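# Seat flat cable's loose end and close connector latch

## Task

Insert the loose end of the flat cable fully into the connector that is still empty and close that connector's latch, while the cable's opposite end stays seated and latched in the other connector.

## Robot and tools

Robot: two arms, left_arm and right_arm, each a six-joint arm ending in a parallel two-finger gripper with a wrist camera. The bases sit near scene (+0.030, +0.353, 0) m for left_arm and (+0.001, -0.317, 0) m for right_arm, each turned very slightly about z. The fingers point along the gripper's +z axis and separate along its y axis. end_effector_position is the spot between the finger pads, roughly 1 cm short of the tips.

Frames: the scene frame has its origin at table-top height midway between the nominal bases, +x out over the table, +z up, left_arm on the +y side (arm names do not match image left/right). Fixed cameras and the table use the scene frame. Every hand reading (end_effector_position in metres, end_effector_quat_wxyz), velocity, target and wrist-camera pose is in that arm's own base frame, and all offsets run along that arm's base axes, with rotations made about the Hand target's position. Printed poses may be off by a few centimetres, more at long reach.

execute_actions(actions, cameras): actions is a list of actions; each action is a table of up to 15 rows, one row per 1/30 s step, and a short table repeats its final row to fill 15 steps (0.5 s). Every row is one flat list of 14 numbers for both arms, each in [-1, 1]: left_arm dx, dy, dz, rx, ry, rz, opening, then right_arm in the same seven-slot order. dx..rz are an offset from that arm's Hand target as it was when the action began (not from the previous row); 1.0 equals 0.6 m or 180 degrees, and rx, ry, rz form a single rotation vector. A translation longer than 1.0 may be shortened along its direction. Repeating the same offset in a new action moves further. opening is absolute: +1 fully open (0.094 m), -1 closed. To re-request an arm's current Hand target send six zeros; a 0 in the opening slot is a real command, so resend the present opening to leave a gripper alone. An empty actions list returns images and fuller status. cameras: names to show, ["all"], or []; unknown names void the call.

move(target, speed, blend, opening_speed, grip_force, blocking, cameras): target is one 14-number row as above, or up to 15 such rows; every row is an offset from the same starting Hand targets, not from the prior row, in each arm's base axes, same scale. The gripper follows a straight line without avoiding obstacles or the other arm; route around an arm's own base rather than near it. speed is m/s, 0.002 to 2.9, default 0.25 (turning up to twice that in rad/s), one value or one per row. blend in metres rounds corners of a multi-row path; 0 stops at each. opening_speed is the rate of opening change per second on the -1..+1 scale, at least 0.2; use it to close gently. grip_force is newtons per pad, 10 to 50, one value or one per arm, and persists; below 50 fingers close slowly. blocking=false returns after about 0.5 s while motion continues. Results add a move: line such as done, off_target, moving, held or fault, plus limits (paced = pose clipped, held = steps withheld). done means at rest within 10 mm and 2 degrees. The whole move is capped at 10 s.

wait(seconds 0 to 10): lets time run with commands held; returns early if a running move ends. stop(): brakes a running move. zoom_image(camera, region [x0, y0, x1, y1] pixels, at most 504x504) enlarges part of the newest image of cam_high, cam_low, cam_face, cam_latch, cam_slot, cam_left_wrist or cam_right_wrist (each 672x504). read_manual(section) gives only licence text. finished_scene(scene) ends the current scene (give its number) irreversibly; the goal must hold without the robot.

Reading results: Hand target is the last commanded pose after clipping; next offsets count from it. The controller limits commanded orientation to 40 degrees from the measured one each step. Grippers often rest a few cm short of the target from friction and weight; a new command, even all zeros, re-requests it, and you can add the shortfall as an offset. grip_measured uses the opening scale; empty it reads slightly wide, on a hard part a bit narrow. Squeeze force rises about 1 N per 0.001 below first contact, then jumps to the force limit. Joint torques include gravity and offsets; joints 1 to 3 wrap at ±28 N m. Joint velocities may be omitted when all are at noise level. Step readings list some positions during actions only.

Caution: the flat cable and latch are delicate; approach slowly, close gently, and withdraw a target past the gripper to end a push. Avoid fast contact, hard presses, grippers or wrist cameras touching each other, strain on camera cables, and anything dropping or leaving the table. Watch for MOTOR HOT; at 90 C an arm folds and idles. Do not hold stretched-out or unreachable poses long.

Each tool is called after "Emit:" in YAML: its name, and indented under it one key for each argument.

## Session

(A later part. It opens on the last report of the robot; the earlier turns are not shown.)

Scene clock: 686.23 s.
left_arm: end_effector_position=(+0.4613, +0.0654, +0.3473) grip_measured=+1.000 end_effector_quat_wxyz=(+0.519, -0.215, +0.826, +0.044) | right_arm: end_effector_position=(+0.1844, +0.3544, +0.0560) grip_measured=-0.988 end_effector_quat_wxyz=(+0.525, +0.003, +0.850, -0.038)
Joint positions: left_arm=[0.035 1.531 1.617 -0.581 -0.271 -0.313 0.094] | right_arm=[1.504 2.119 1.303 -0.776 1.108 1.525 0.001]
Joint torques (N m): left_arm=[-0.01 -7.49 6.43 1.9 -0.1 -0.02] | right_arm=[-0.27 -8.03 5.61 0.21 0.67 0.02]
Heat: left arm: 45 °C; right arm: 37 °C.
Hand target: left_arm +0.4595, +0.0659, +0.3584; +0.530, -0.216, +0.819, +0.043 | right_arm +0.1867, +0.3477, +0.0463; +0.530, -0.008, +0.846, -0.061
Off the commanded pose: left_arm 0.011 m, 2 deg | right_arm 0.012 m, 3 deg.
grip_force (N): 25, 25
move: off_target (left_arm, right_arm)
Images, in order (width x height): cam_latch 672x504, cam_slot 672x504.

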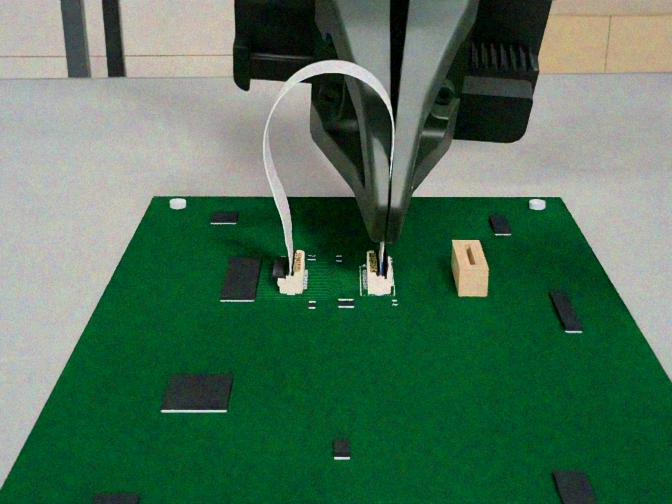

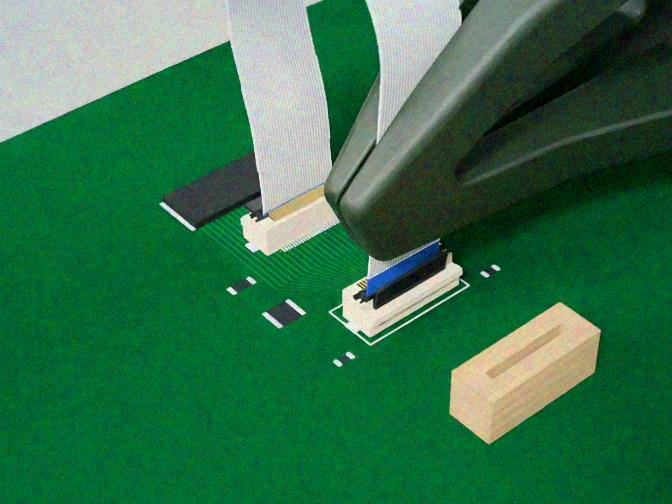

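Emit:
execute_actions:
  actions: []
  cameras: ["cam_face","cam_slot"]

Emit:
zoom_image:
  camera: "cam_face"
  region: [235, 165, 325, 230]

Emit:
zoom_image:
  camera: "cam_slot"
  region: [345, 260, 395, 310]

Emit:
zoom_image:
  camera: "cam_slot"
  region: [420, 215, 470, 265]

Scene clock: 726.30 s.
left_arm: end_effector_position=(+0.4613, +0.0654, +0.3473) grip_measured=+1.000 end_effector_quat_wxyz=(+0.519, -0.215, +0.826, +0.044) | right_arm: end_effector_position=(+0.1844, +0.3544, +0.0560) grip_measured=-0.988 end_effector_quat_wxyz=(+0.525, +0.003, +0.850, -0.038)
Joint positions: left_arm=[0.035 1.531 1.617 -0.581 -0.271 -0.313 0.094] | right_arm=[1.504 2.119 1.303 -0.776 1.108 1.525 0.001]
Joint velocities: within noise
Joint torques (N m): left_arm=[-0.01 -7.49 6.42 1.9 -0.11 -0.02] | right_arm=[-0.21 -8.05 5.33 0.2 0.67 -0.02]
Heat: left arm: 45 °C; right arm: 36 °C.
Hand target: left_arm +0.4595, +0.0659, +0.3584; +0.530, -0.216, +0.819, +0.043 | right_arm +0.1867, +0.3477, +0.0463; +0.530, -0.008, +0.846, -0.061
Tool commands: left_gripper/opening=+1.0 right_gripper/opening=-1.0
Off the commanded pose: left_arm 0.011 m, 2 deg | right_arm 0.012 m, 3 deg.
grip_force (N): 25, 25
Images, in order (width x height): cam_face 672x504, cam_slot 672x504.

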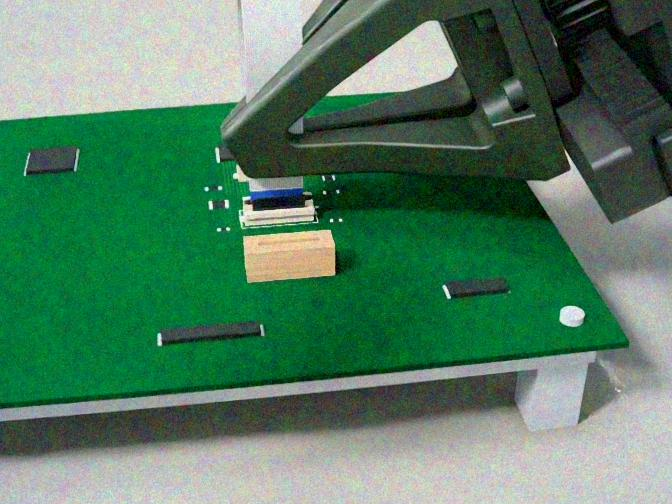

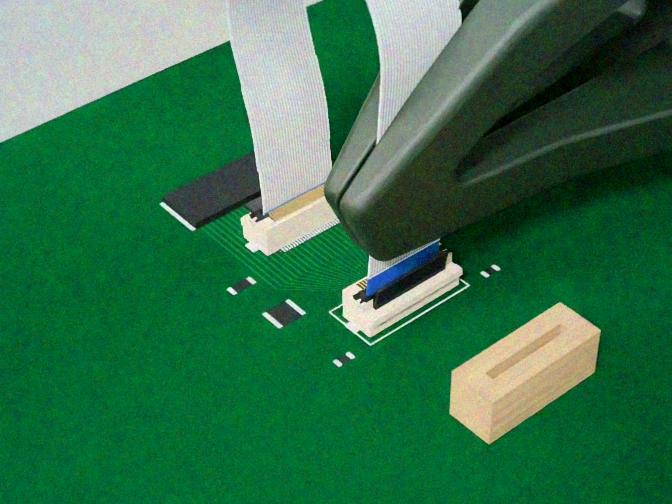

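Scaled by 5.600 from the camera's 672x504 image, which has a finer 960x720 frame.

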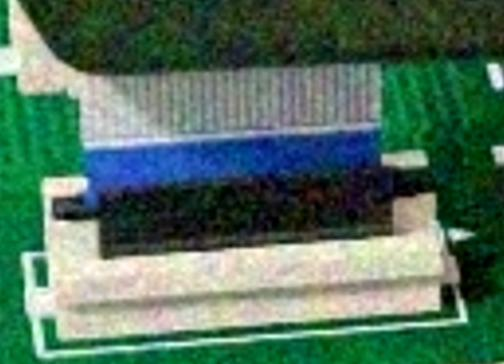

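Scaled by 10.080 from the camera's 672x504 image, which has a finer 960x720 frame.

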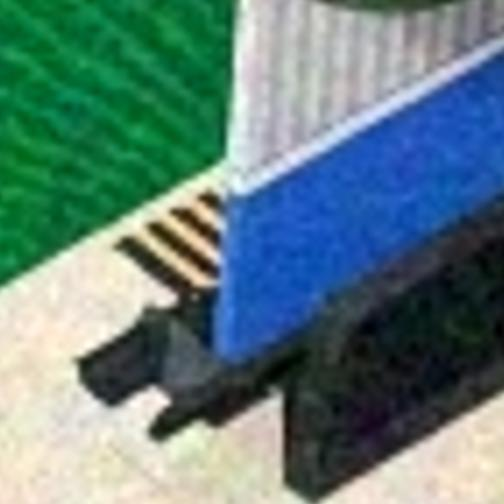

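Scaled by 10.080 from the camera's 672x504 image, which has a finer 960x720 frame.

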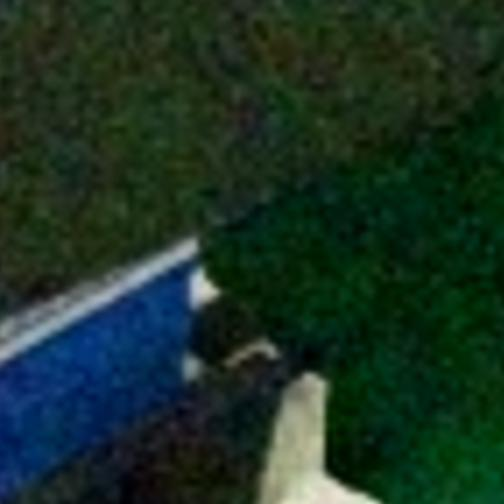

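Emit:
zoom_image:
  camera: "cam_slot"
  region: [235, 190, 285, 240]

Emit:
zoom_image:
  camera: "cam_slot"
  region: [335, 245, 395, 305]

Scaled by 10.080 from the camera's 672x504 image, which has a finer 960x720 frame.

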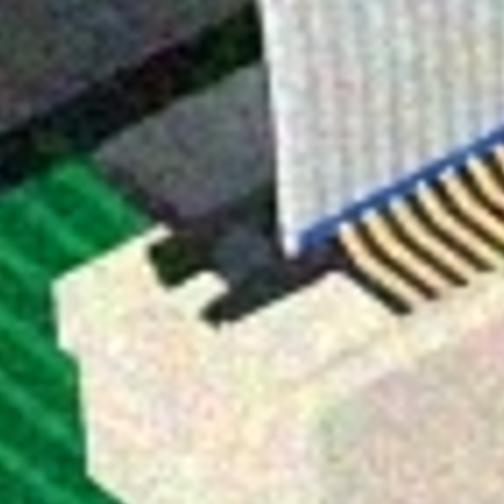

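Scaled by 8.400 from the camera's 672x504 image, which has a finer 960x720 frame.

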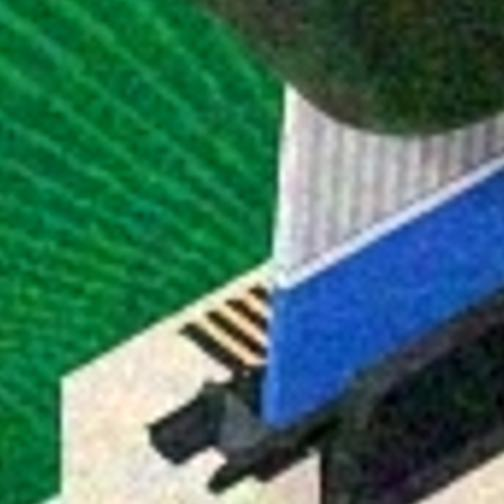

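Emit:
move:
  target: [0,0,0,0,0,0,1,-0.001,0,0.003,0,0.005,0,-1]
  speed: 0.02
  cameras: []

Scene clock: 754.50 s.
left_arm: end_effector_position=(+0.4613, +0.0654, +0.3473) grip_measured=+1.000 end_effector_quat_wxyz=(+0.519, -0.215, +0.826, +0.044) | right_arm: end_effector_position=(+0.1844, +0.3540, +0.0559) grip_measured=-0.988 end_effector_quat_wxyz=(+0.525, +0.002, +0.850, -0.040)
Joint positions: left_arm=[0.035 1.531 1.617 -0.581 -0.271 -0.313 0.094] | right_arm=[1.504 2.119 1.303 -0.778 1.108 1.524 0.001]
Joint torques (N m): left_arm=[0.01 -7.49 6.45 1.9 -0.11 -0.02] | right_arm=[-0.43 -8.69 6 0.13 0.48 -0.06]
Heat: left arm: 45 °C; right arm: 36 °C.
Hand target: left_arm +0.4595, +0.0659, +0.3584; +0.530, -0.216, +0.819, +0.043 | right_arm +0.1861, +0.3477, +0.0481; +0.523, -0.008, +0.850, -0.061
Off the commanded pose: left_arm 0.011 m, 2 deg | right_arm 0.010 m, 3 deg.
grip_force (N): 25, 25
move: off_target (left_arm, right_arm)
No camera images: "cameras" was empty.

Emit:
move:
  target: [0,0,0,0,0,0,1,-0.001,0.0002,0.0005,0.0005,0.004,0,-1]
  speed: 0.02
  cameras: []

Scene clock: 759.87 s.
left_arm: end_effector_position=(+0.4613, +0.0654, +0.3473) grip_measured=+1.000 end_effector_quat_wxyz=(+0.519, -0.215, +0.826, +0.044) | right_arm: end_effector_position=(+0.1842, +0.3534, +0.0557) grip_measured=-0.988 end_effector_quat_wxyz=(+0.524, +0.000, +0.851, -0.042)
Joint positions: left_arm=[0.035 1.531 1.617 -0.581 -0.271 -0.313 0.094] | right_arm=[1.504 2.119 1.303 -0.782 1.107 1.521 0.001]
Joint torques (N m): left_arm=[0.01 -7.49 6.45 1.9 -0.1 -0.02] | right_arm=[-0.72 -9.36 5.97 0.12 0.41 -0.05]
Heat: left arm: 45 °C; right arm: 36 °C.
Hand target: left_arm +0.4595, +0.0659, +0.3584; +0.530, -0.216, +0.819, +0.043 | right_arm +0.1855, +0.3479, +0.0484; +0.518, -0.008, +0.853, -0.060
Off the commanded pose: left_arm 0.011 m, 2 deg | right_arm 0.009 m, 2 deg.
grip_force (N): 25, 25
move: off_target (left_arm)
No camera images: "cameras" was empty.

Emit:
execute_actions:
  actions: []
  cameras: ["cam_slot","cam_latch","cam_face"]

Emit:
zoom_image:
  camera: "cam_latch"
  region: [362, 240, 397, 285]

Emit:
zoom_image:
  camera: "cam_slot"
  region: [345, 260, 395, 310]

Emit:
zoom_image:
  camera: "cam_face"
  region: [235, 165, 325, 230]

Scene clock: 767.37 s.
left_arm: end_effector_position=(+0.4613, +0.0654, +0.3473) grip_measured=+1.000 end_effector_quat_wxyz=(+0.519, -0.215, +0.826, +0.044) | right_arm: end_effector_position=(+0.1842, +0.3534, +0.0557) grip_measured=-0.988 end_effector_quat_wxyz=(+0.524, +0.000, +0.851, -0.042)
Joint positions: left_arm=[0.035 1.531 1.617 -0.581 -0.271 -0.313 0.094] | right_arm=[1.504 2.119 1.303 -0.783 1.107 1.521 0.001]
Joint velocities: within noise
Joint torques (N m): left_arm=[-0.01 -7.49 6.43 1.9 -0.11 -0.02] | right_arm=[-0.57 -9.24 5.89 0.12 0.39 -0.05]
Heat: left arm: 45 °C; right arm: 36 °C.
Hand target: left_arm +0.4595, +0.0659, +0.3584; +0.530, -0.216, +0.819, +0.043 | right_arm +0.1855, +0.3479, +0.0484; +0.518, -0.008, +0.853, -0.060
Tool commands: left_gripper/opening=+1.0 right_gripper/opening=-1.0
Off the commanded pose: left_arm 0.011 m, 2 deg | right_arm 0.009 m, 2 deg.
grip_force (N): 25, 25
Images, in order (width x height): cam_face 672x504, cam_latch 672x504, cam_slot 672x504.

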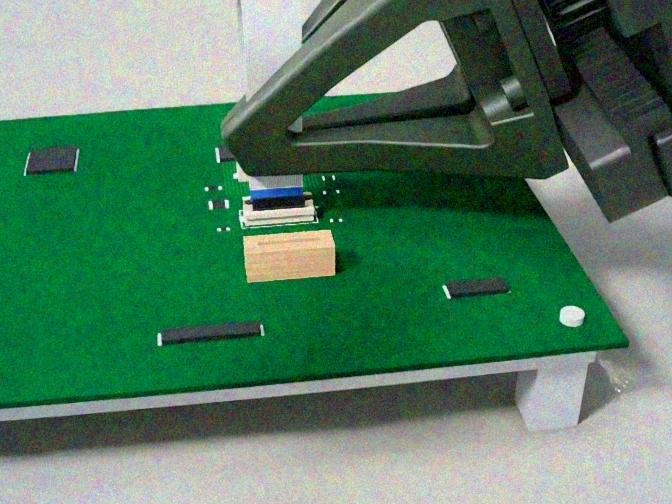

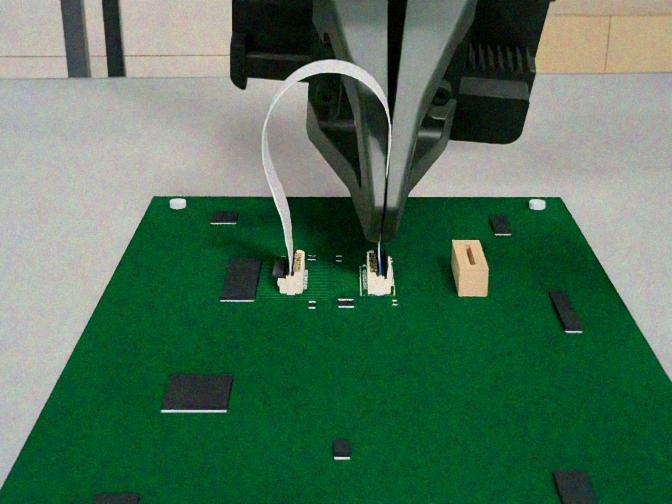

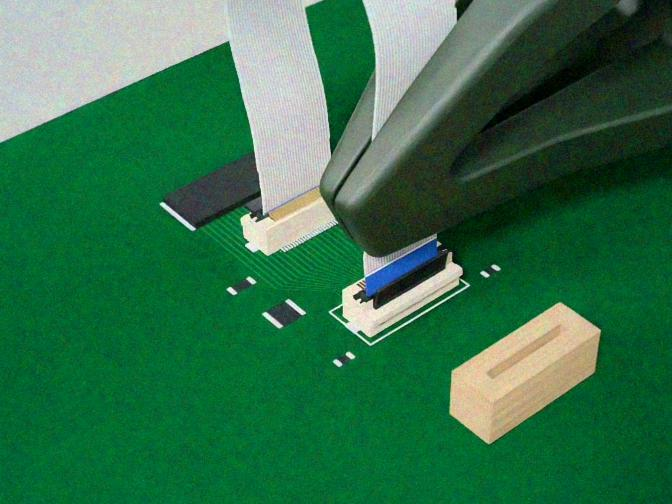

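Scaled by 11.200 from the camera's 672x504 image, which has a finer 960x720 frame.

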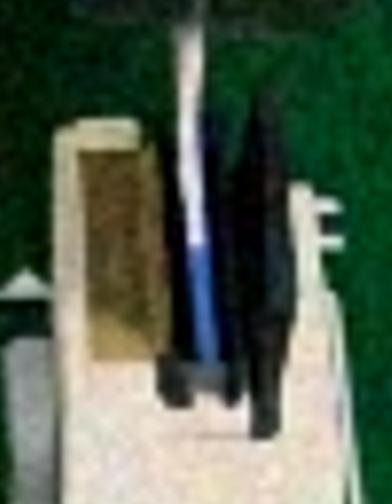

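Scaled by 10.080 from the camera's 672x504 image, which has a finer 960x720 frame.

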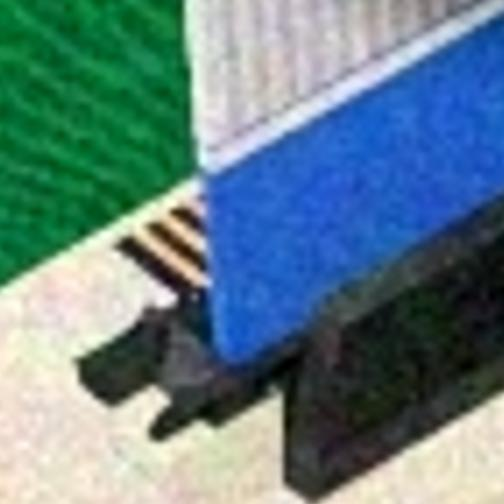

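Scaled by 5.600 from the camera's 672x504 image, which has a finer 960x720 frame.

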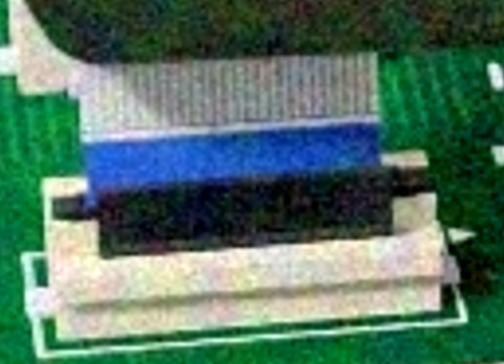

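Emit:
move:
  target: [0,0,0,0,0,0,1,-0.0005,0.001,0.0,0.006,0.0025,0,-1]
  speed: 0.02
  cameras: []

Scene clock: 782.60 s.
left_arm: end_effector_position=(+0.4613, +0.0654, +0.3473) grip_measured=+1.000 end_effector_quat_wxyz=(+0.519, -0.215, +0.826, +0.044) | right_arm: end_effector_position=(+0.1842, +0.3534, +0.0556) grip_measured=-0.988 end_effector_quat_wxyz=(+0.523, -0.001, +0.851, -0.043)
Joint positions: left_arm=[0.035 1.531 1.617 -0.581 -0.271 -0.313 0.094] | right_arm=[1.504 2.119 1.303 -0.783 1.106 1.518 0.001]
Joint torques (N m): left_arm=[-0.01 -7.49 6.42 1.9 -0.11 -0.02] | right_arm=[-0.69 -10.3 4.94 0.36 0.33 -0.05]
Heat: left arm: 45 °C; right arm: 36 °C.
Hand target: left_arm +0.4595, +0.0659, +0.3584; +0.530, -0.216, +0.819, +0.043 | right_arm +0.1852, +0.3485, +0.0484; +0.515, -0.004, +0.856, -0.052
Off the commanded pose: left_arm 0.011 m, 2 deg | right_arm 0.009 m, 2 deg.
grip_force (N): 25, 25
move: off_target (left_arm)
No camera images: "cameras" was empty.

Emit:
move:
  target: [0,0,0,0,0,0,1,0,0.0012,-0.003,0.0025,0.0,0,-1]
  speed: 0.02
  cameras: []

Scene clock: 790.03 s.
left_arm: end_effector_position=(+0.4613, +0.0654, +0.3473) grip_measured=+1.000 end_effector_quat_wxyz=(+0.519, -0.215, +0.826, +0.044) | right_arm: end_effector_position=(+0.1842, +0.3542, +0.0556) grip_measured=-0.988 end_effector_quat_wxyz=(+0.524, +0.000, +0.851, -0.041)
Joint positions: left_arm=[0.035 1.531 1.617 -0.581 -0.271 -0.313 0.094] | right_arm=[1.504 2.119 1.303 -0.777 1.106 1.518 0.001]
Joint torques (N m): left_arm=[-0.01 -7.49 6.42 1.91 -0.11 -0.02] | right_arm=[-0.49 -10.35 4.63 0.44 0.32 -0.04]
Heat: left arm: 45 °C; right arm: 36 °C.
Hand target: left_arm +0.4595, +0.0659, +0.3584; +0.530, -0.216, +0.819, +0.043 | right_arm +0.1852, +0.3492, +0.0466; +0.515, -0.002, +0.856, -0.049
Off the commanded pose: left_arm 0.011 m, 2 deg | right_arm 0.010 m, 2 deg.
grip_force (N): 25, 25
move: off_target (left_arm)
No camera images: "cameras" was empty.

Emit:
move:
  target: [0,0,0,0,0,0,1,0,0.0,-0.006,0.0,0.0,0,-1]
  speed: 0.02
  cameras: ["cam_latch","cam_slot"]

Emit:
zoom_image:
  camera: "cam_latch"
  region: [362, 240, 397, 285]

Emit:
zoom_image:
  camera: "cam_slot"
  region: [345, 260, 395, 310]

Scene clock: 798.20 s.
left_arm: end_effector_position=(+0.4613, +0.0654, +0.3473) grip_measured=+1.000 end_effector_quat_wxyz=(+0.519, -0.215, +0.826, +0.044) | right_arm: end_effector_position=(+0.1839, +0.3563, +0.0546) grip_measured=-0.988 end_effector_quat_wxyz=(+0.522, +0.004, +0.853, -0.035)
Joint positions: left_arm=[0.035 1.531 1.617 -0.581 -0.271 -0.313 0.094] | right_arm=[1.504 2.119 1.303 -0.764 1.1 1.518 0.001]
Joint torques (N m): left_arm=[-0.01 -7.47 6.43 1.9 -0.11 -0.02] | right_arm=[-0.68 -9.32 4.15 0.45 0.36 -0.06]
Heat: left arm: 45 °C; right arm: 36 °C.
Hand target: left_arm +0.4595, +0.0659, +0.3584; +0.530, -0.216, +0.819, +0.043 | right_arm +0.1852, +0.3492, +0.0430; +0.515, -0.002, +0.856, -0.049
Off the commanded pose: left_arm 0.011 m, 2 deg | right_arm 0.014 m, 2 deg.
grip_force (N): 25, 25
move: off_target (left_arm, right_arm)
Images, in order (width x height): cam_latch 672x504, cam_slot 672x504.

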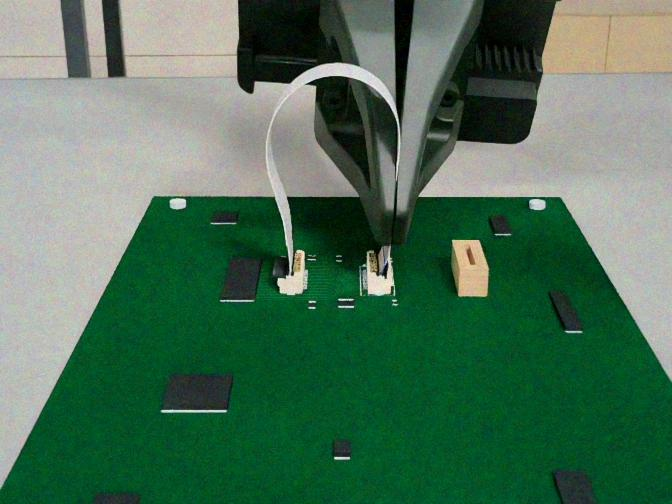

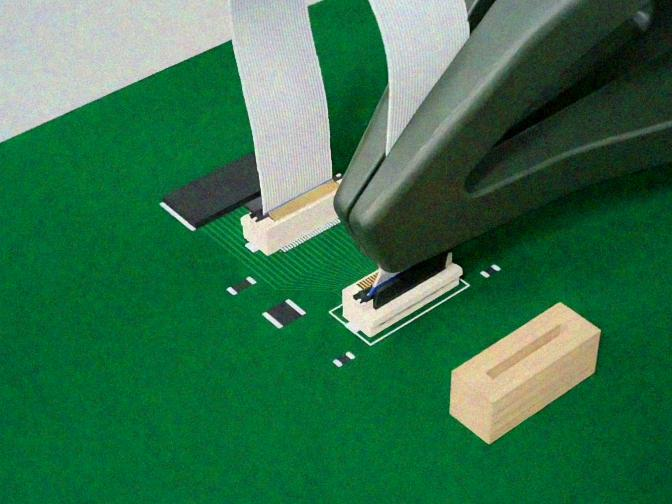

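Scaled by 11.200 from the camera's 672x504 image, which has a finer 960x720 frame.

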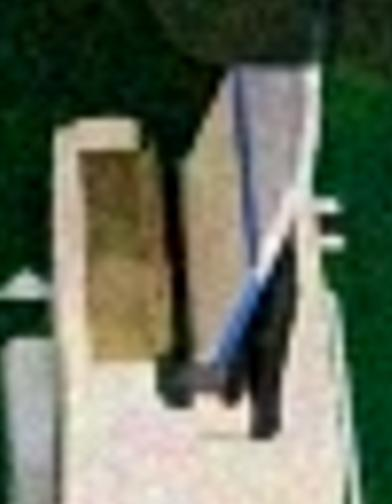

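Scaled by 10.080 from the camera's 672x504 image, which has a finer 960x720 frame.

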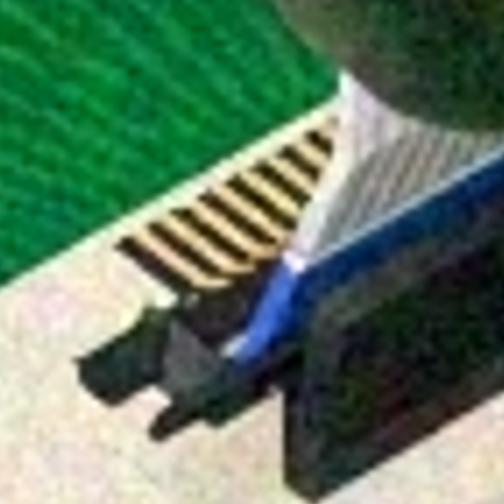

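Emit:
move:
  target: [0,0,0,0,0,0,1,0,-0.003,0.007,-0.006,0.0,0,-1]
  speed: 0.02
  cameras: []

Scene clock: 807.73 s.
left_arm: end_effector_position=(+0.4613, +0.0654, +0.3473) grip_measured=+1.000 end_effector_quat_wxyz=(+0.519, -0.215, +0.826, +0.044) | right_arm: end_effector_position=(+0.1838, +0.3555, +0.0547) grip_measured=-0.988 end_effector_quat_wxyz=(+0.521, +0.002, +0.853, -0.037)
Joint positions: left_arm=[0.035 1.531 1.617 -0.581 -0.271 -0.313 0.094] | right_arm=[1.504 2.119 1.303 -0.769 1.1 1.517 0.001]
Joint torques (N m): left_arm=[-0.01 -7.47 6.43 1.9 -0.11 -0.02] | right_arm=[-0.76 -9.78 5.29 0.12 0.4 -0.03]
Heat: left arm: 45 °C; right arm: 36 °C.
Hand target: left_arm +0.4595, +0.0659, +0.3584; +0.530, -0.216, +0.819, +0.043 | right_arm +0.1852, +0.3474, +0.0472; +0.515, -0.006, +0.856, -0.057
Off the commanded pose: left_arm 0.011 m, 2 deg | right_arm 0.011 m, 3 deg.
grip_force (N): 25, 25
move: off_target (left_arm, right_arm)
No camera images: "cameras" was empty.

Emit:
move:
  target: [0,0,0,0,0,0,1,0,-0.0012,0.001,-0.0028,0.0,0,-1]
  speed: 0.02
  cameras: ["cam_latch","cam_slot"]

Emit:
zoom_image:
  camera: "cam_latch"
  region: [362, 240, 397, 285]

Emit:
zoom_image:
  camera: "cam_slot"
  region: [345, 260, 395, 310]

Scene clock: 817.67 s.
left_arm: end_effector_position=(+0.4613, +0.0654, +0.3473) grip_measured=+1.000 end_effector_quat_wxyz=(+0.519, -0.215, +0.826, +0.044) | right_arm: end_effector_position=(+0.1829, +0.3543, +0.0531) grip_measured=-0.988 end_effector_quat_wxyz=(+0.517, +0.000, +0.855, -0.040)
Joint positions: left_arm=[0.035 1.531 1.617 -0.581 -0.271 -0.313 0.094] | right_arm=[1.504 2.119 1.303 -0.777 1.09 1.517 0.001]
Joint velocities: left_arm=[-0.012 -0.012 -0.002 -0.154 0.007 0.051 0] | right_arm=[within noise]
Joint torques (N m): left_arm=[-0.01 -7.49 6.43 1.9 -0.11 -0.02] | right_arm=[-0.72 -9.76 5.56 0.13 0.47 -0.04]
Heat: left arm: 45 °C; right arm: 37 °C.
Hand target: left_arm +0.4595, +0.0659, +0.3584; +0.530, -0.216, +0.819, +0.043 | right_arm +0.1852, +0.3466, +0.0478; +0.514, -0.009, +0.855, -0.061
Off the commanded pose: left_arm 0.011 m, 2 deg | right_arm 0.010 m, 3 deg.
grip_force (N): 25, 25
move: off_target (left_arm, right_arm)
Images, in order (width x height): cam_latch 672x504, cam_slot 672x504.

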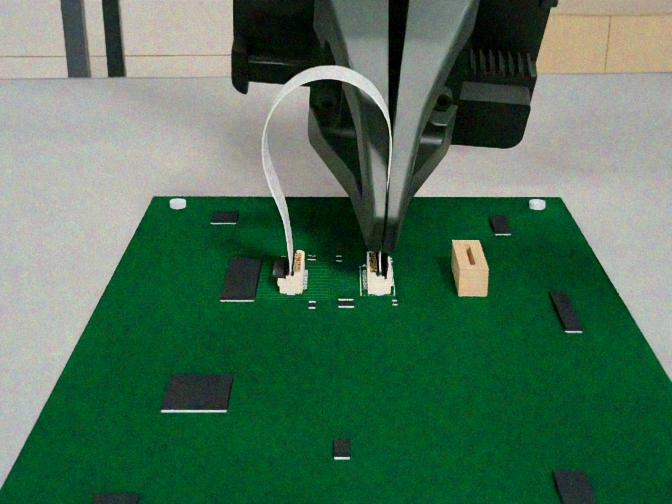

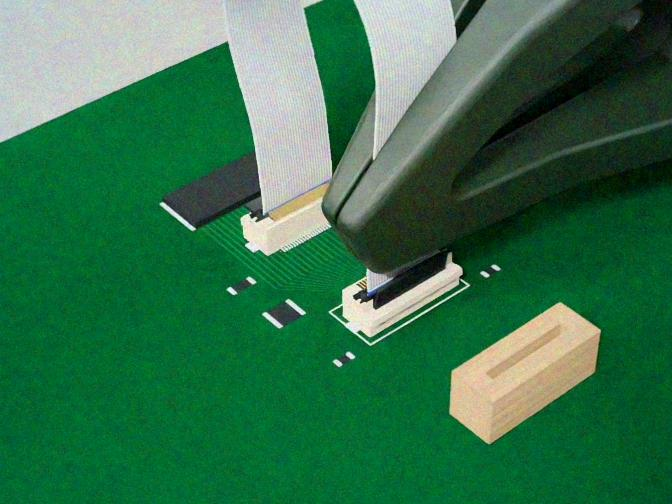

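Scaled by 11.200 from the camera's 672x504 image, which has a finer 960x720 frame.

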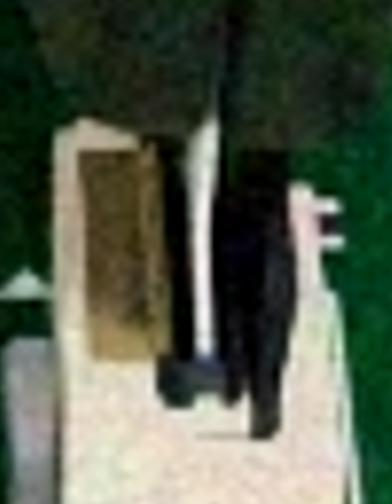

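Scaled by 10.080 from the camera's 672x504 image, which has a finer 960x720 frame.

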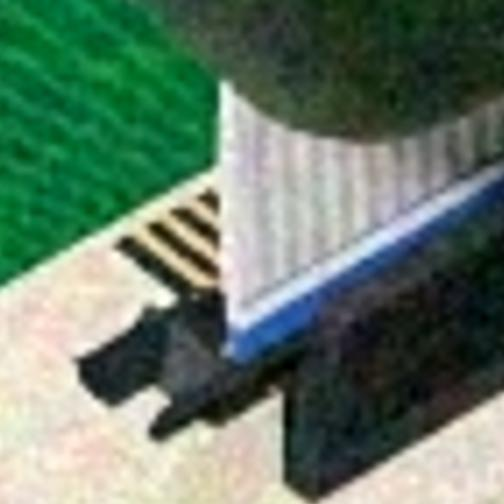

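Emit:
move:
  target: [0,0,0,0,0,0,1,0,-0.0003,-0.005,-0.002,0.0,0,-1]
  speed: 0.02
  cameras: ["cam_latch","cam_slot"]

Emit:
zoom_image:
  camera: "cam_latch"
  region: [362, 240, 397, 285]

Emit:
zoom_image:
  camera: "cam_slot"
  region: [345, 260, 395, 310]

Scene clock: 828.37 s.
left_arm: end_effector_position=(+0.4613, +0.0654, +0.3473) grip_measured=+1.000 end_effector_quat_wxyz=(+0.519, -0.215, +0.826, +0.044) | right_arm: end_effector_position=(+0.1829, +0.3543, +0.0531) grip_measured=-0.988 end_effector_quat_wxyz=(+0.517, +0.000, +0.855, -0.040)
Joint positions: left_arm=[0.035 1.531 1.617 -0.581 -0.271 -0.313 0.094] | right_arm=[1.504 2.119 1.303 -0.777 1.09 1.517 0.001]
Joint torques (N m): left_arm=[-0.01 -7.5 6.43 1.9 -0.11 -0.02] | right_arm=[-0.72 -8.84 5.39 0.12 0.47 -0.07]
Heat: left arm: 45 °C; right arm: 37 °C.
Hand target: left_arm +0.4595, +0.0659, +0.3584; +0.530, -0.216, +0.819, +0.043 | right_arm +0.1852, +0.3464, +0.0448; +0.514, -0.010, +0.855, -0.063
Off the commanded pose: left_arm 0.011 m, 2 deg | right_arm 0.012 m, 3 deg.
grip_force (N): 25, 25
move: off_target (left_arm, right_arm)
Images, in order (width x height): cam_latch 672x504, cam_slot 672x504.

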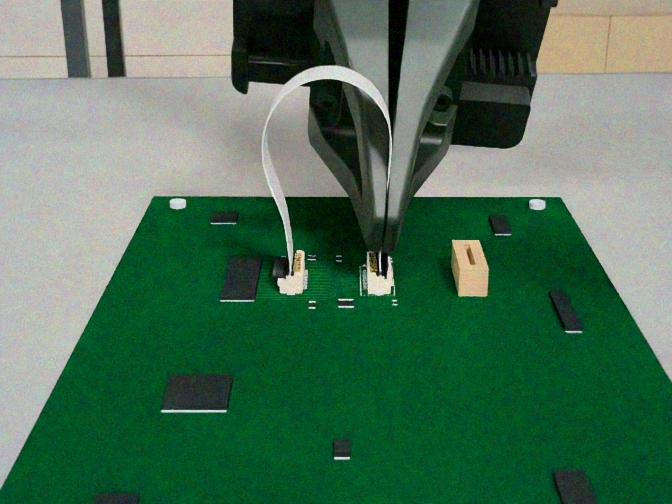

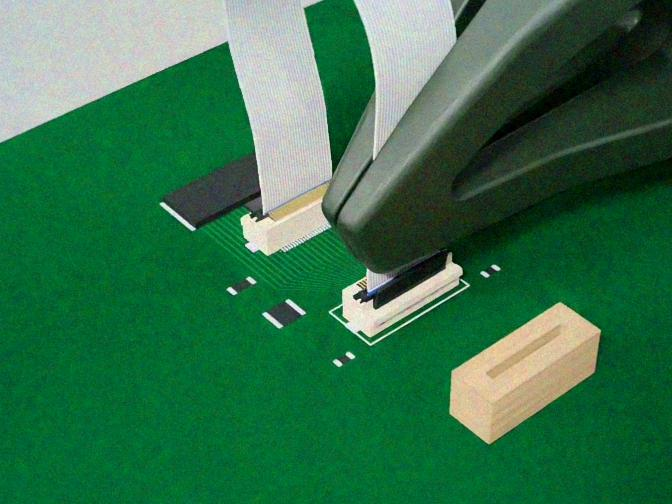

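Scaled by 11.200 from the camera's 672x504 image, which has a finer 960x720 frame.

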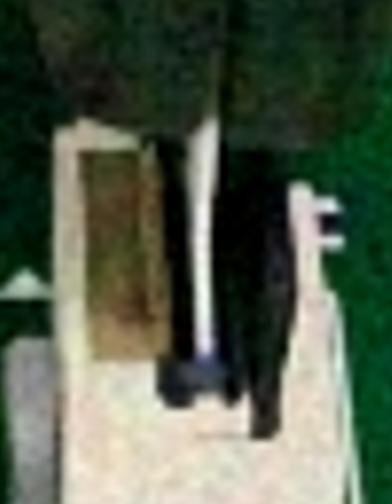

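Scaled by 10.080 from the camera's 672x504 image, which has a finer 960x720 frame.

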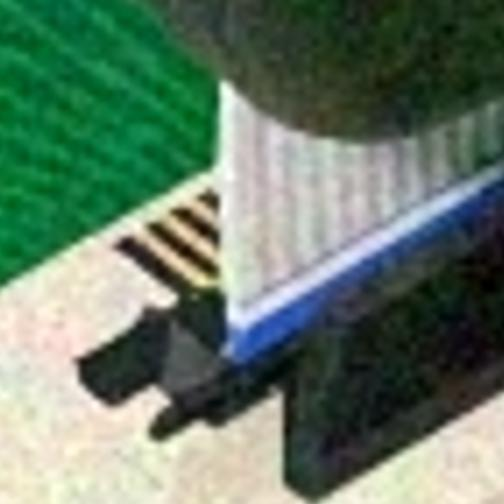

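Emit:
move:
  target: [0,0,0,0,0,0,1,0,0,-0.004,-0.0015,0.0,0,-1]
  speed: 0.02
  cameras: []

Scene clock: 832.67 s.
left_arm: end_effector_position=(+0.4613, +0.0654, +0.3473) grip_measured=+1.000 end_effector_quat_wxyz=(+0.519, -0.215, +0.826, +0.044) | right_arm: end_effector_position=(+0.1829, +0.3543, +0.0531) grip_measured=-0.988 end_effector_quat_wxyz=(+0.517, +0.000, +0.855, -0.040)
Joint positions: left_arm=[0.035 1.531 1.617 -0.581 -0.271 -0.313 0.094] | right_arm=[1.504 2.119 1.303 -0.777 1.09 1.517 0.001]
Joint torques (N m): left_arm=[-0.01 -7.49 6.45 1.9 -0.11 -0.02] | right_arm=[-0.65 -8.43 5.52 0.17 0.48 -0.09]
Heat: left arm: 45 °C; right arm: 37 °C.
Hand target: left_arm +0.4595, +0.0659, +0.3584; +0.530, -0.216, +0.819, +0.043 | right_arm +0.1852, +0.3464, +0.0424; +0.514, -0.012, +0.855, -0.065
Off the commanded pose: left_arm 0.011 m, 2 deg | right_arm 0.013 m, 3 deg.
grip_force (N): 25, 25
move: off_target (left_arm, right_arm)
No camera images: "cameras" was empty.

Emit:
move:
  target: [0,0,0,0,0,0,1,0,0,-0.004,-0.001,0.0,0,-1]
  speed: 0.02
  cameras: []

Scene clock: 837.13 s.
left_arm: end_effector_position=(+0.4613, +0.0654, +0.3473) grip_measured=+1.000 end_effector_quat_wxyz=(+0.519, -0.215, +0.826, +0.044) | right_arm: end_effector_position=(+0.1831, +0.3541, +0.0521) grip_measured=-0.988 end_effector_quat_wxyz=(+0.518, -0.001, +0.854, -0.042)
Joint positions: left_arm=[0.035 1.531 1.617 -0.581 -0.271 -0.313 0.094] | right_arm=[1.504 2.123 1.303 -0.777 1.092 1.517 0.001]
Joint torques (N m): left_arm=[0.01 -7.5 6.43 1.91 -0.11 -0.02] | right_arm=[-0.55 -8.08 5.59 0.21 0.46 -0.02]
Heat: left arm: 45 °C; right arm: 37 °C.
Hand target: left_arm +0.4595, +0.0659, +0.3584; +0.530, -0.216, +0.819, +0.043 | right_arm +0.1852, +0.3464, +0.0399; +0.514, -0.012, +0.855, -0.067
Off the commanded pose: left_arm 0.011 m, 2 deg | right_arm 0.015 m, 3 deg.
grip_force (N): 25, 25
move: off_target (left_arm, right_arm)
No camera images: "cameras" was empty.

Emit:
move:
  target: [0,0,0,0,0,0,1,0,0,-0.004,-0.001,0.0,0,-1]
  speed: 0.02
  cameras: ["cam_latch","cam_slot"]

Emit:
zoom_image:
  camera: "cam_latch"
  region: [362, 240, 397, 285]

Emit:
zoom_image:
  camera: "cam_slot"
  region: [345, 260, 395, 310]

Emit:
zoom_image:
  camera: "cam_slot"
  region: [330, 215, 480, 350]

Scene clock: 845.23 s.
left_arm: end_effector_position=(+0.4613, +0.0654, +0.3473) grip_measured=+1.000 end_effector_quat_wxyz=(+0.519, -0.215, +0.826, +0.044) | right_arm: end_effector_position=(+0.1838, +0.3538, +0.0520) grip_measured=-0.988 end_effector_quat_wxyz=(+0.521, -0.002, +0.852, -0.044)
Joint positions: left_arm=[0.035 1.531 1.617 -0.581 -0.271 -0.313 0.094] | right_arm=[1.504 2.127 1.303 -0.777 1.101 1.517 0.001]
Joint torques (N m): left_arm=[-0.01 -7.47 6.45 1.9 -0.11 -0.02] | right_arm=[-0.58 -8.03 5.34 0.24 0.36 -0.07]
Heat: left arm: 45 °C; right arm: 37 °C.
Hand target: left_arm +0.4595, +0.0659, +0.3584; +0.530, -0.216, +0.819, +0.043 | right_arm +0.1852, +0.3464, +0.0376; +0.514, -0.013, +0.855, -0.068
Off the commanded pose: left_arm 0.011 m, 2 deg | right_arm 0.016 m, 3 deg.
grip_force (N): 25, 25
move: off_target (left_arm, right_arm)
Images, in order (width x height): cam_latch 672x504, cam_slot 672x504.

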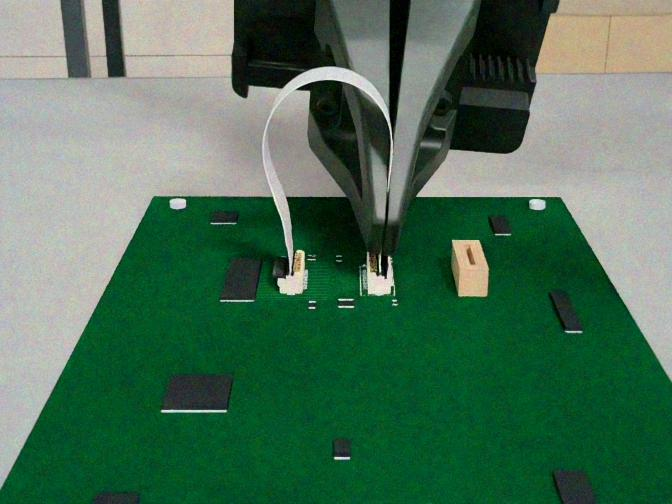

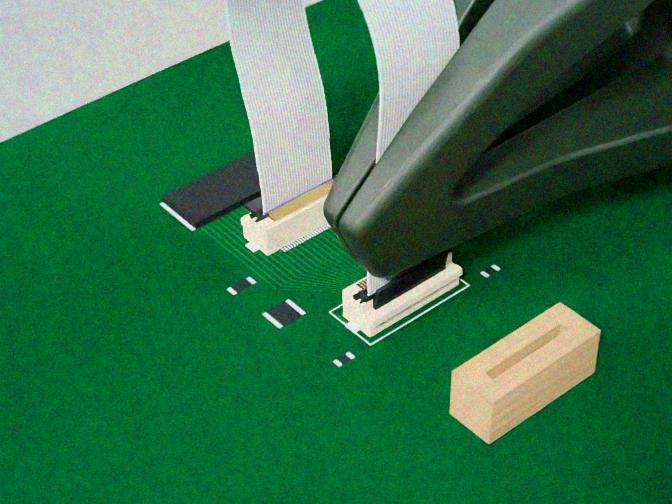

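Scaled by 11.200 from the camera's 672x504 image, which has a finer 960x720 frame.

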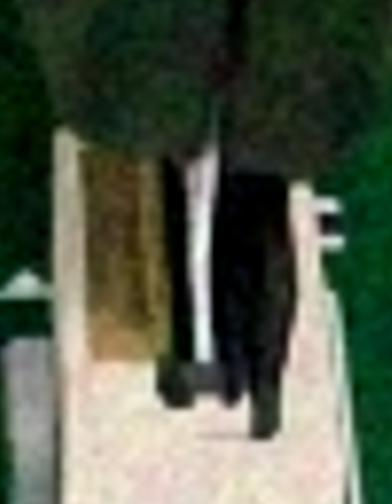

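Scaled by 10.080 from the camera's 672x504 image, which has a finer 960x720 frame.

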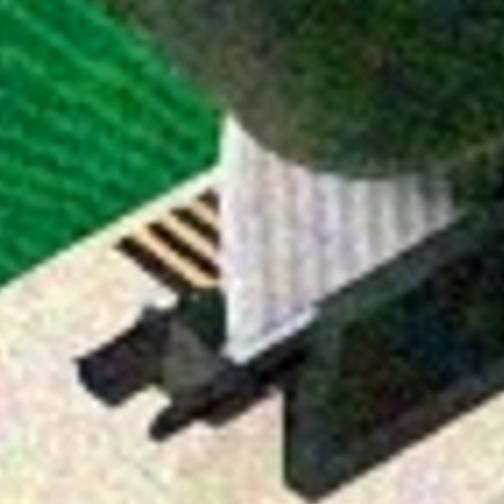

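Scaled by 3.360 from the camera's 672x504 image, which has a finer 960x720 frame.

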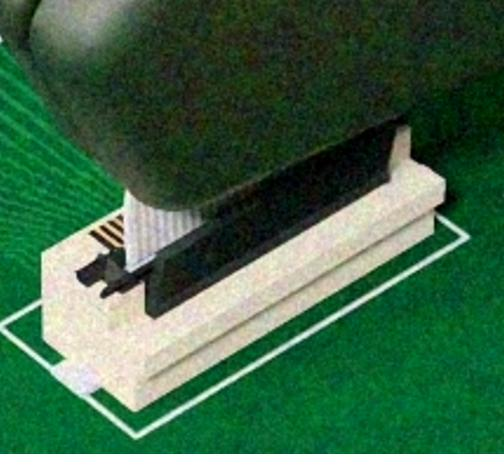

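Emit:
move:
  target: [0,0,0,0,0,0,1,0,0,-0.003,0,0.0,0,-0.93]
  speed: 0.02
  grip_force: 20
  opening_speed: 0.2
  cameras: ["cam_latch","cam_slot"]

Emit:
zoom_image:
  camera: "cam_latch"
  region: [345, 230, 415, 300]

Emit:
zoom_image:
  camera: "cam_slot"
  region: [310, 240, 430, 350]

Scene clock: 868.97 s.
left_arm: end_effector_position=(+0.4613, +0.0654, +0.3473) grip_measured=+1.000 end_effector_quat_wxyz=(+0.519, -0.215, +0.826, +0.044) | right_arm: end_effector_position=(+0.1833, +0.3534, +0.0493) grip_measured=-0.932 end_effector_quat_wxyz=(+0.519, -0.004, +0.854, -0.046)
Joint positions: left_arm=[0.035 1.531 1.617 -0.581 -0.271 -0.313 0.094] | right_arm=[1.504 2.132 1.303 -0.777 1.095 1.517 0.003]
Joint torques (N m): left_arm=[-0.02 -7.49 6.43 1.9 -0.11 -0.02] | right_arm=[-0.66 -8.16 5.2 0.24 0.48 -0.03]
Heat: left arm: 45 °C; right arm: 37 °C.
Hand target: left_arm +0.4595, +0.0659, +0.3584; +0.530, -0.216, +0.819, +0.043 | right_arm +0.1852, +0.3465, +0.0358; +0.514, -0.013, +0.855, -0.068
Off the commanded pose: left_arm 0.011 m, 2 deg | right_arm 0.015 m, 3 deg.
grip_force (N): 20, 20
move: off_target (left_arm, right_arm)
Images, in order (width x height): cam_latch 672x504, cam_slot 672x504.

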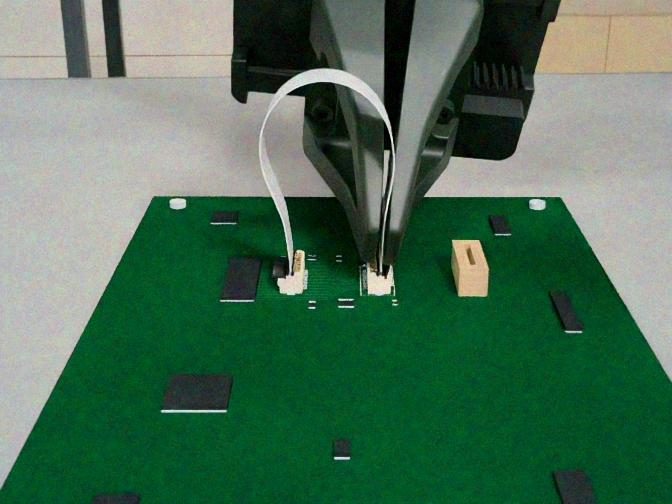

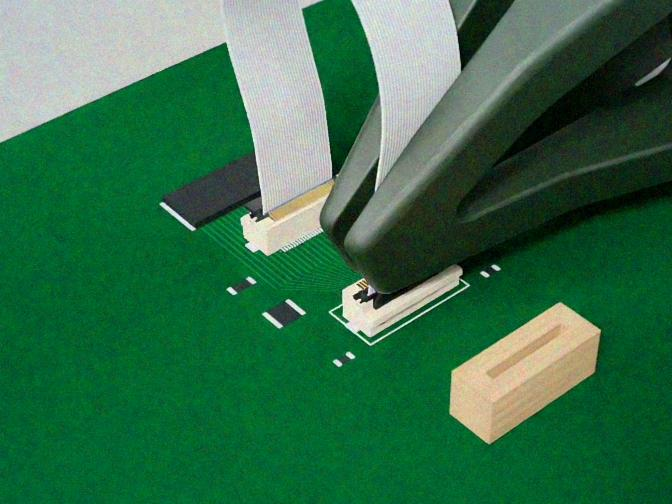

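Scaled by 7.200 from the camera's 672x504 image, which has a finer 960x720 frame.

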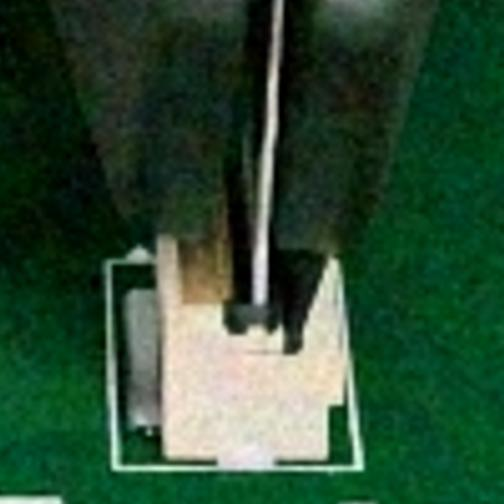

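Scaled by 4.200 from the camera's 672x504 image, which has a finer 960x720 frame.

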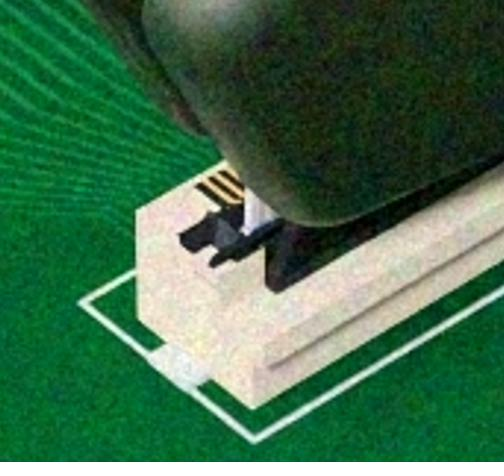

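Emit:
move:
  target: [0,0,0,0,0,0,1,0,0.0005,-0.003,0,0.0,0,-0.89]
  speed: 0.02
  opening_speed: 0.2
  cameras: ["cam_latch","cam_slot"]

Emit:
zoom_image:
  camera: "cam_latch"
  region: [345, 230, 415, 300]

Emit:
zoom_image:
  camera: "cam_slot"
  region: [310, 240, 430, 350]

Scene clock: 880.27 s.
left_arm: end_effector_position=(+0.4613, +0.0654, +0.3473) grip_measured=+1.000 end_effector_quat_wxyz=(+0.519, -0.215, +0.826, +0.044) | right_arm: end_effector_position=(+0.1833, +0.3533, +0.0489) grip_measured=-0.892 end_effector_quat_wxyz=(+0.519, -0.004, +0.854, -0.047)
Joint positions: left_arm=[0.035 1.531 1.617 -0.581 -0.271 -0.313 0.094] | right_arm=[1.504 2.134 1.303 -0.777 1.096 1.517 0.005]
Joint torques (N m): left_arm=[0.01 -7.5 6.45 1.9 -0.11 -0.02] | right_arm=[-0.58 -7.79 5.15 0.33 0.43 -0.01]
Heat: left arm: 45 °C; right arm: 37 °C.
Hand target: left_arm +0.4595, +0.0659, +0.3584; +0.530, -0.216, +0.819, +0.043 | right_arm +0.1852, +0.3467, +0.0340; +0.514, -0.013, +0.855, -0.068
Off the commanded pose: left_arm 0.011 m, 2 deg | right_arm 0.016 m, 3 deg.
grip_force (N): 20, 20
move: off_target (left_arm, right_arm)
Images, in order (width x height): cam_latch 672x504, cam_slot 672x504.

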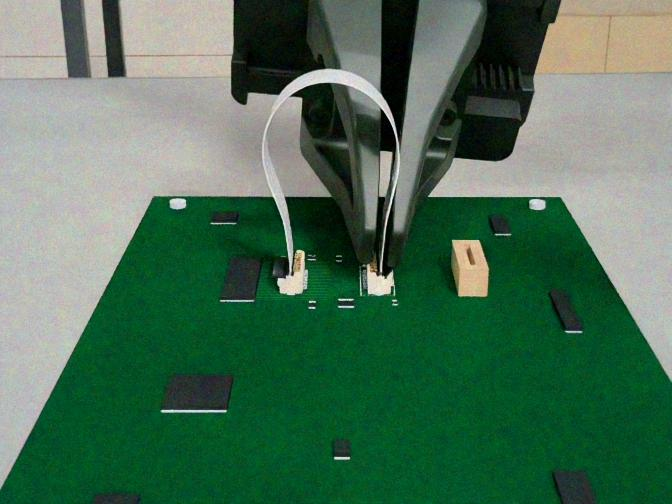

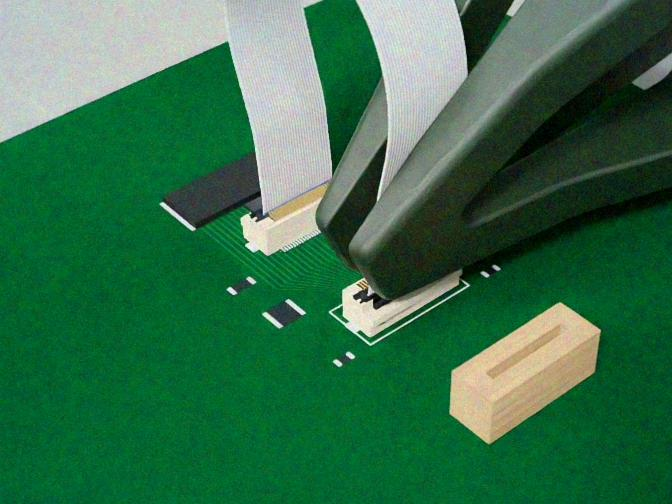

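Scaled by 7.200 from the camera's 672x504 image, which has a finer 960x720 frame.

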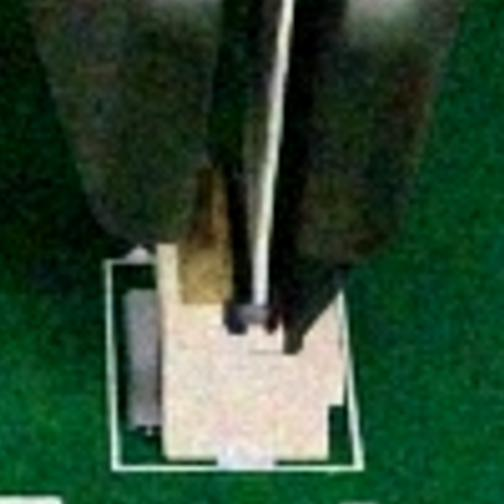

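Scaled by 4.200 from the camera's 672x504 image, which has a finer 960x720 frame.

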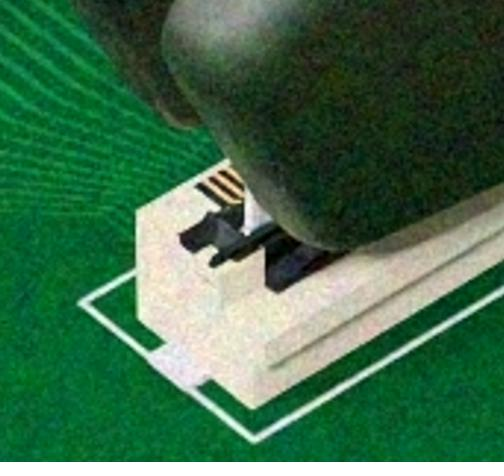

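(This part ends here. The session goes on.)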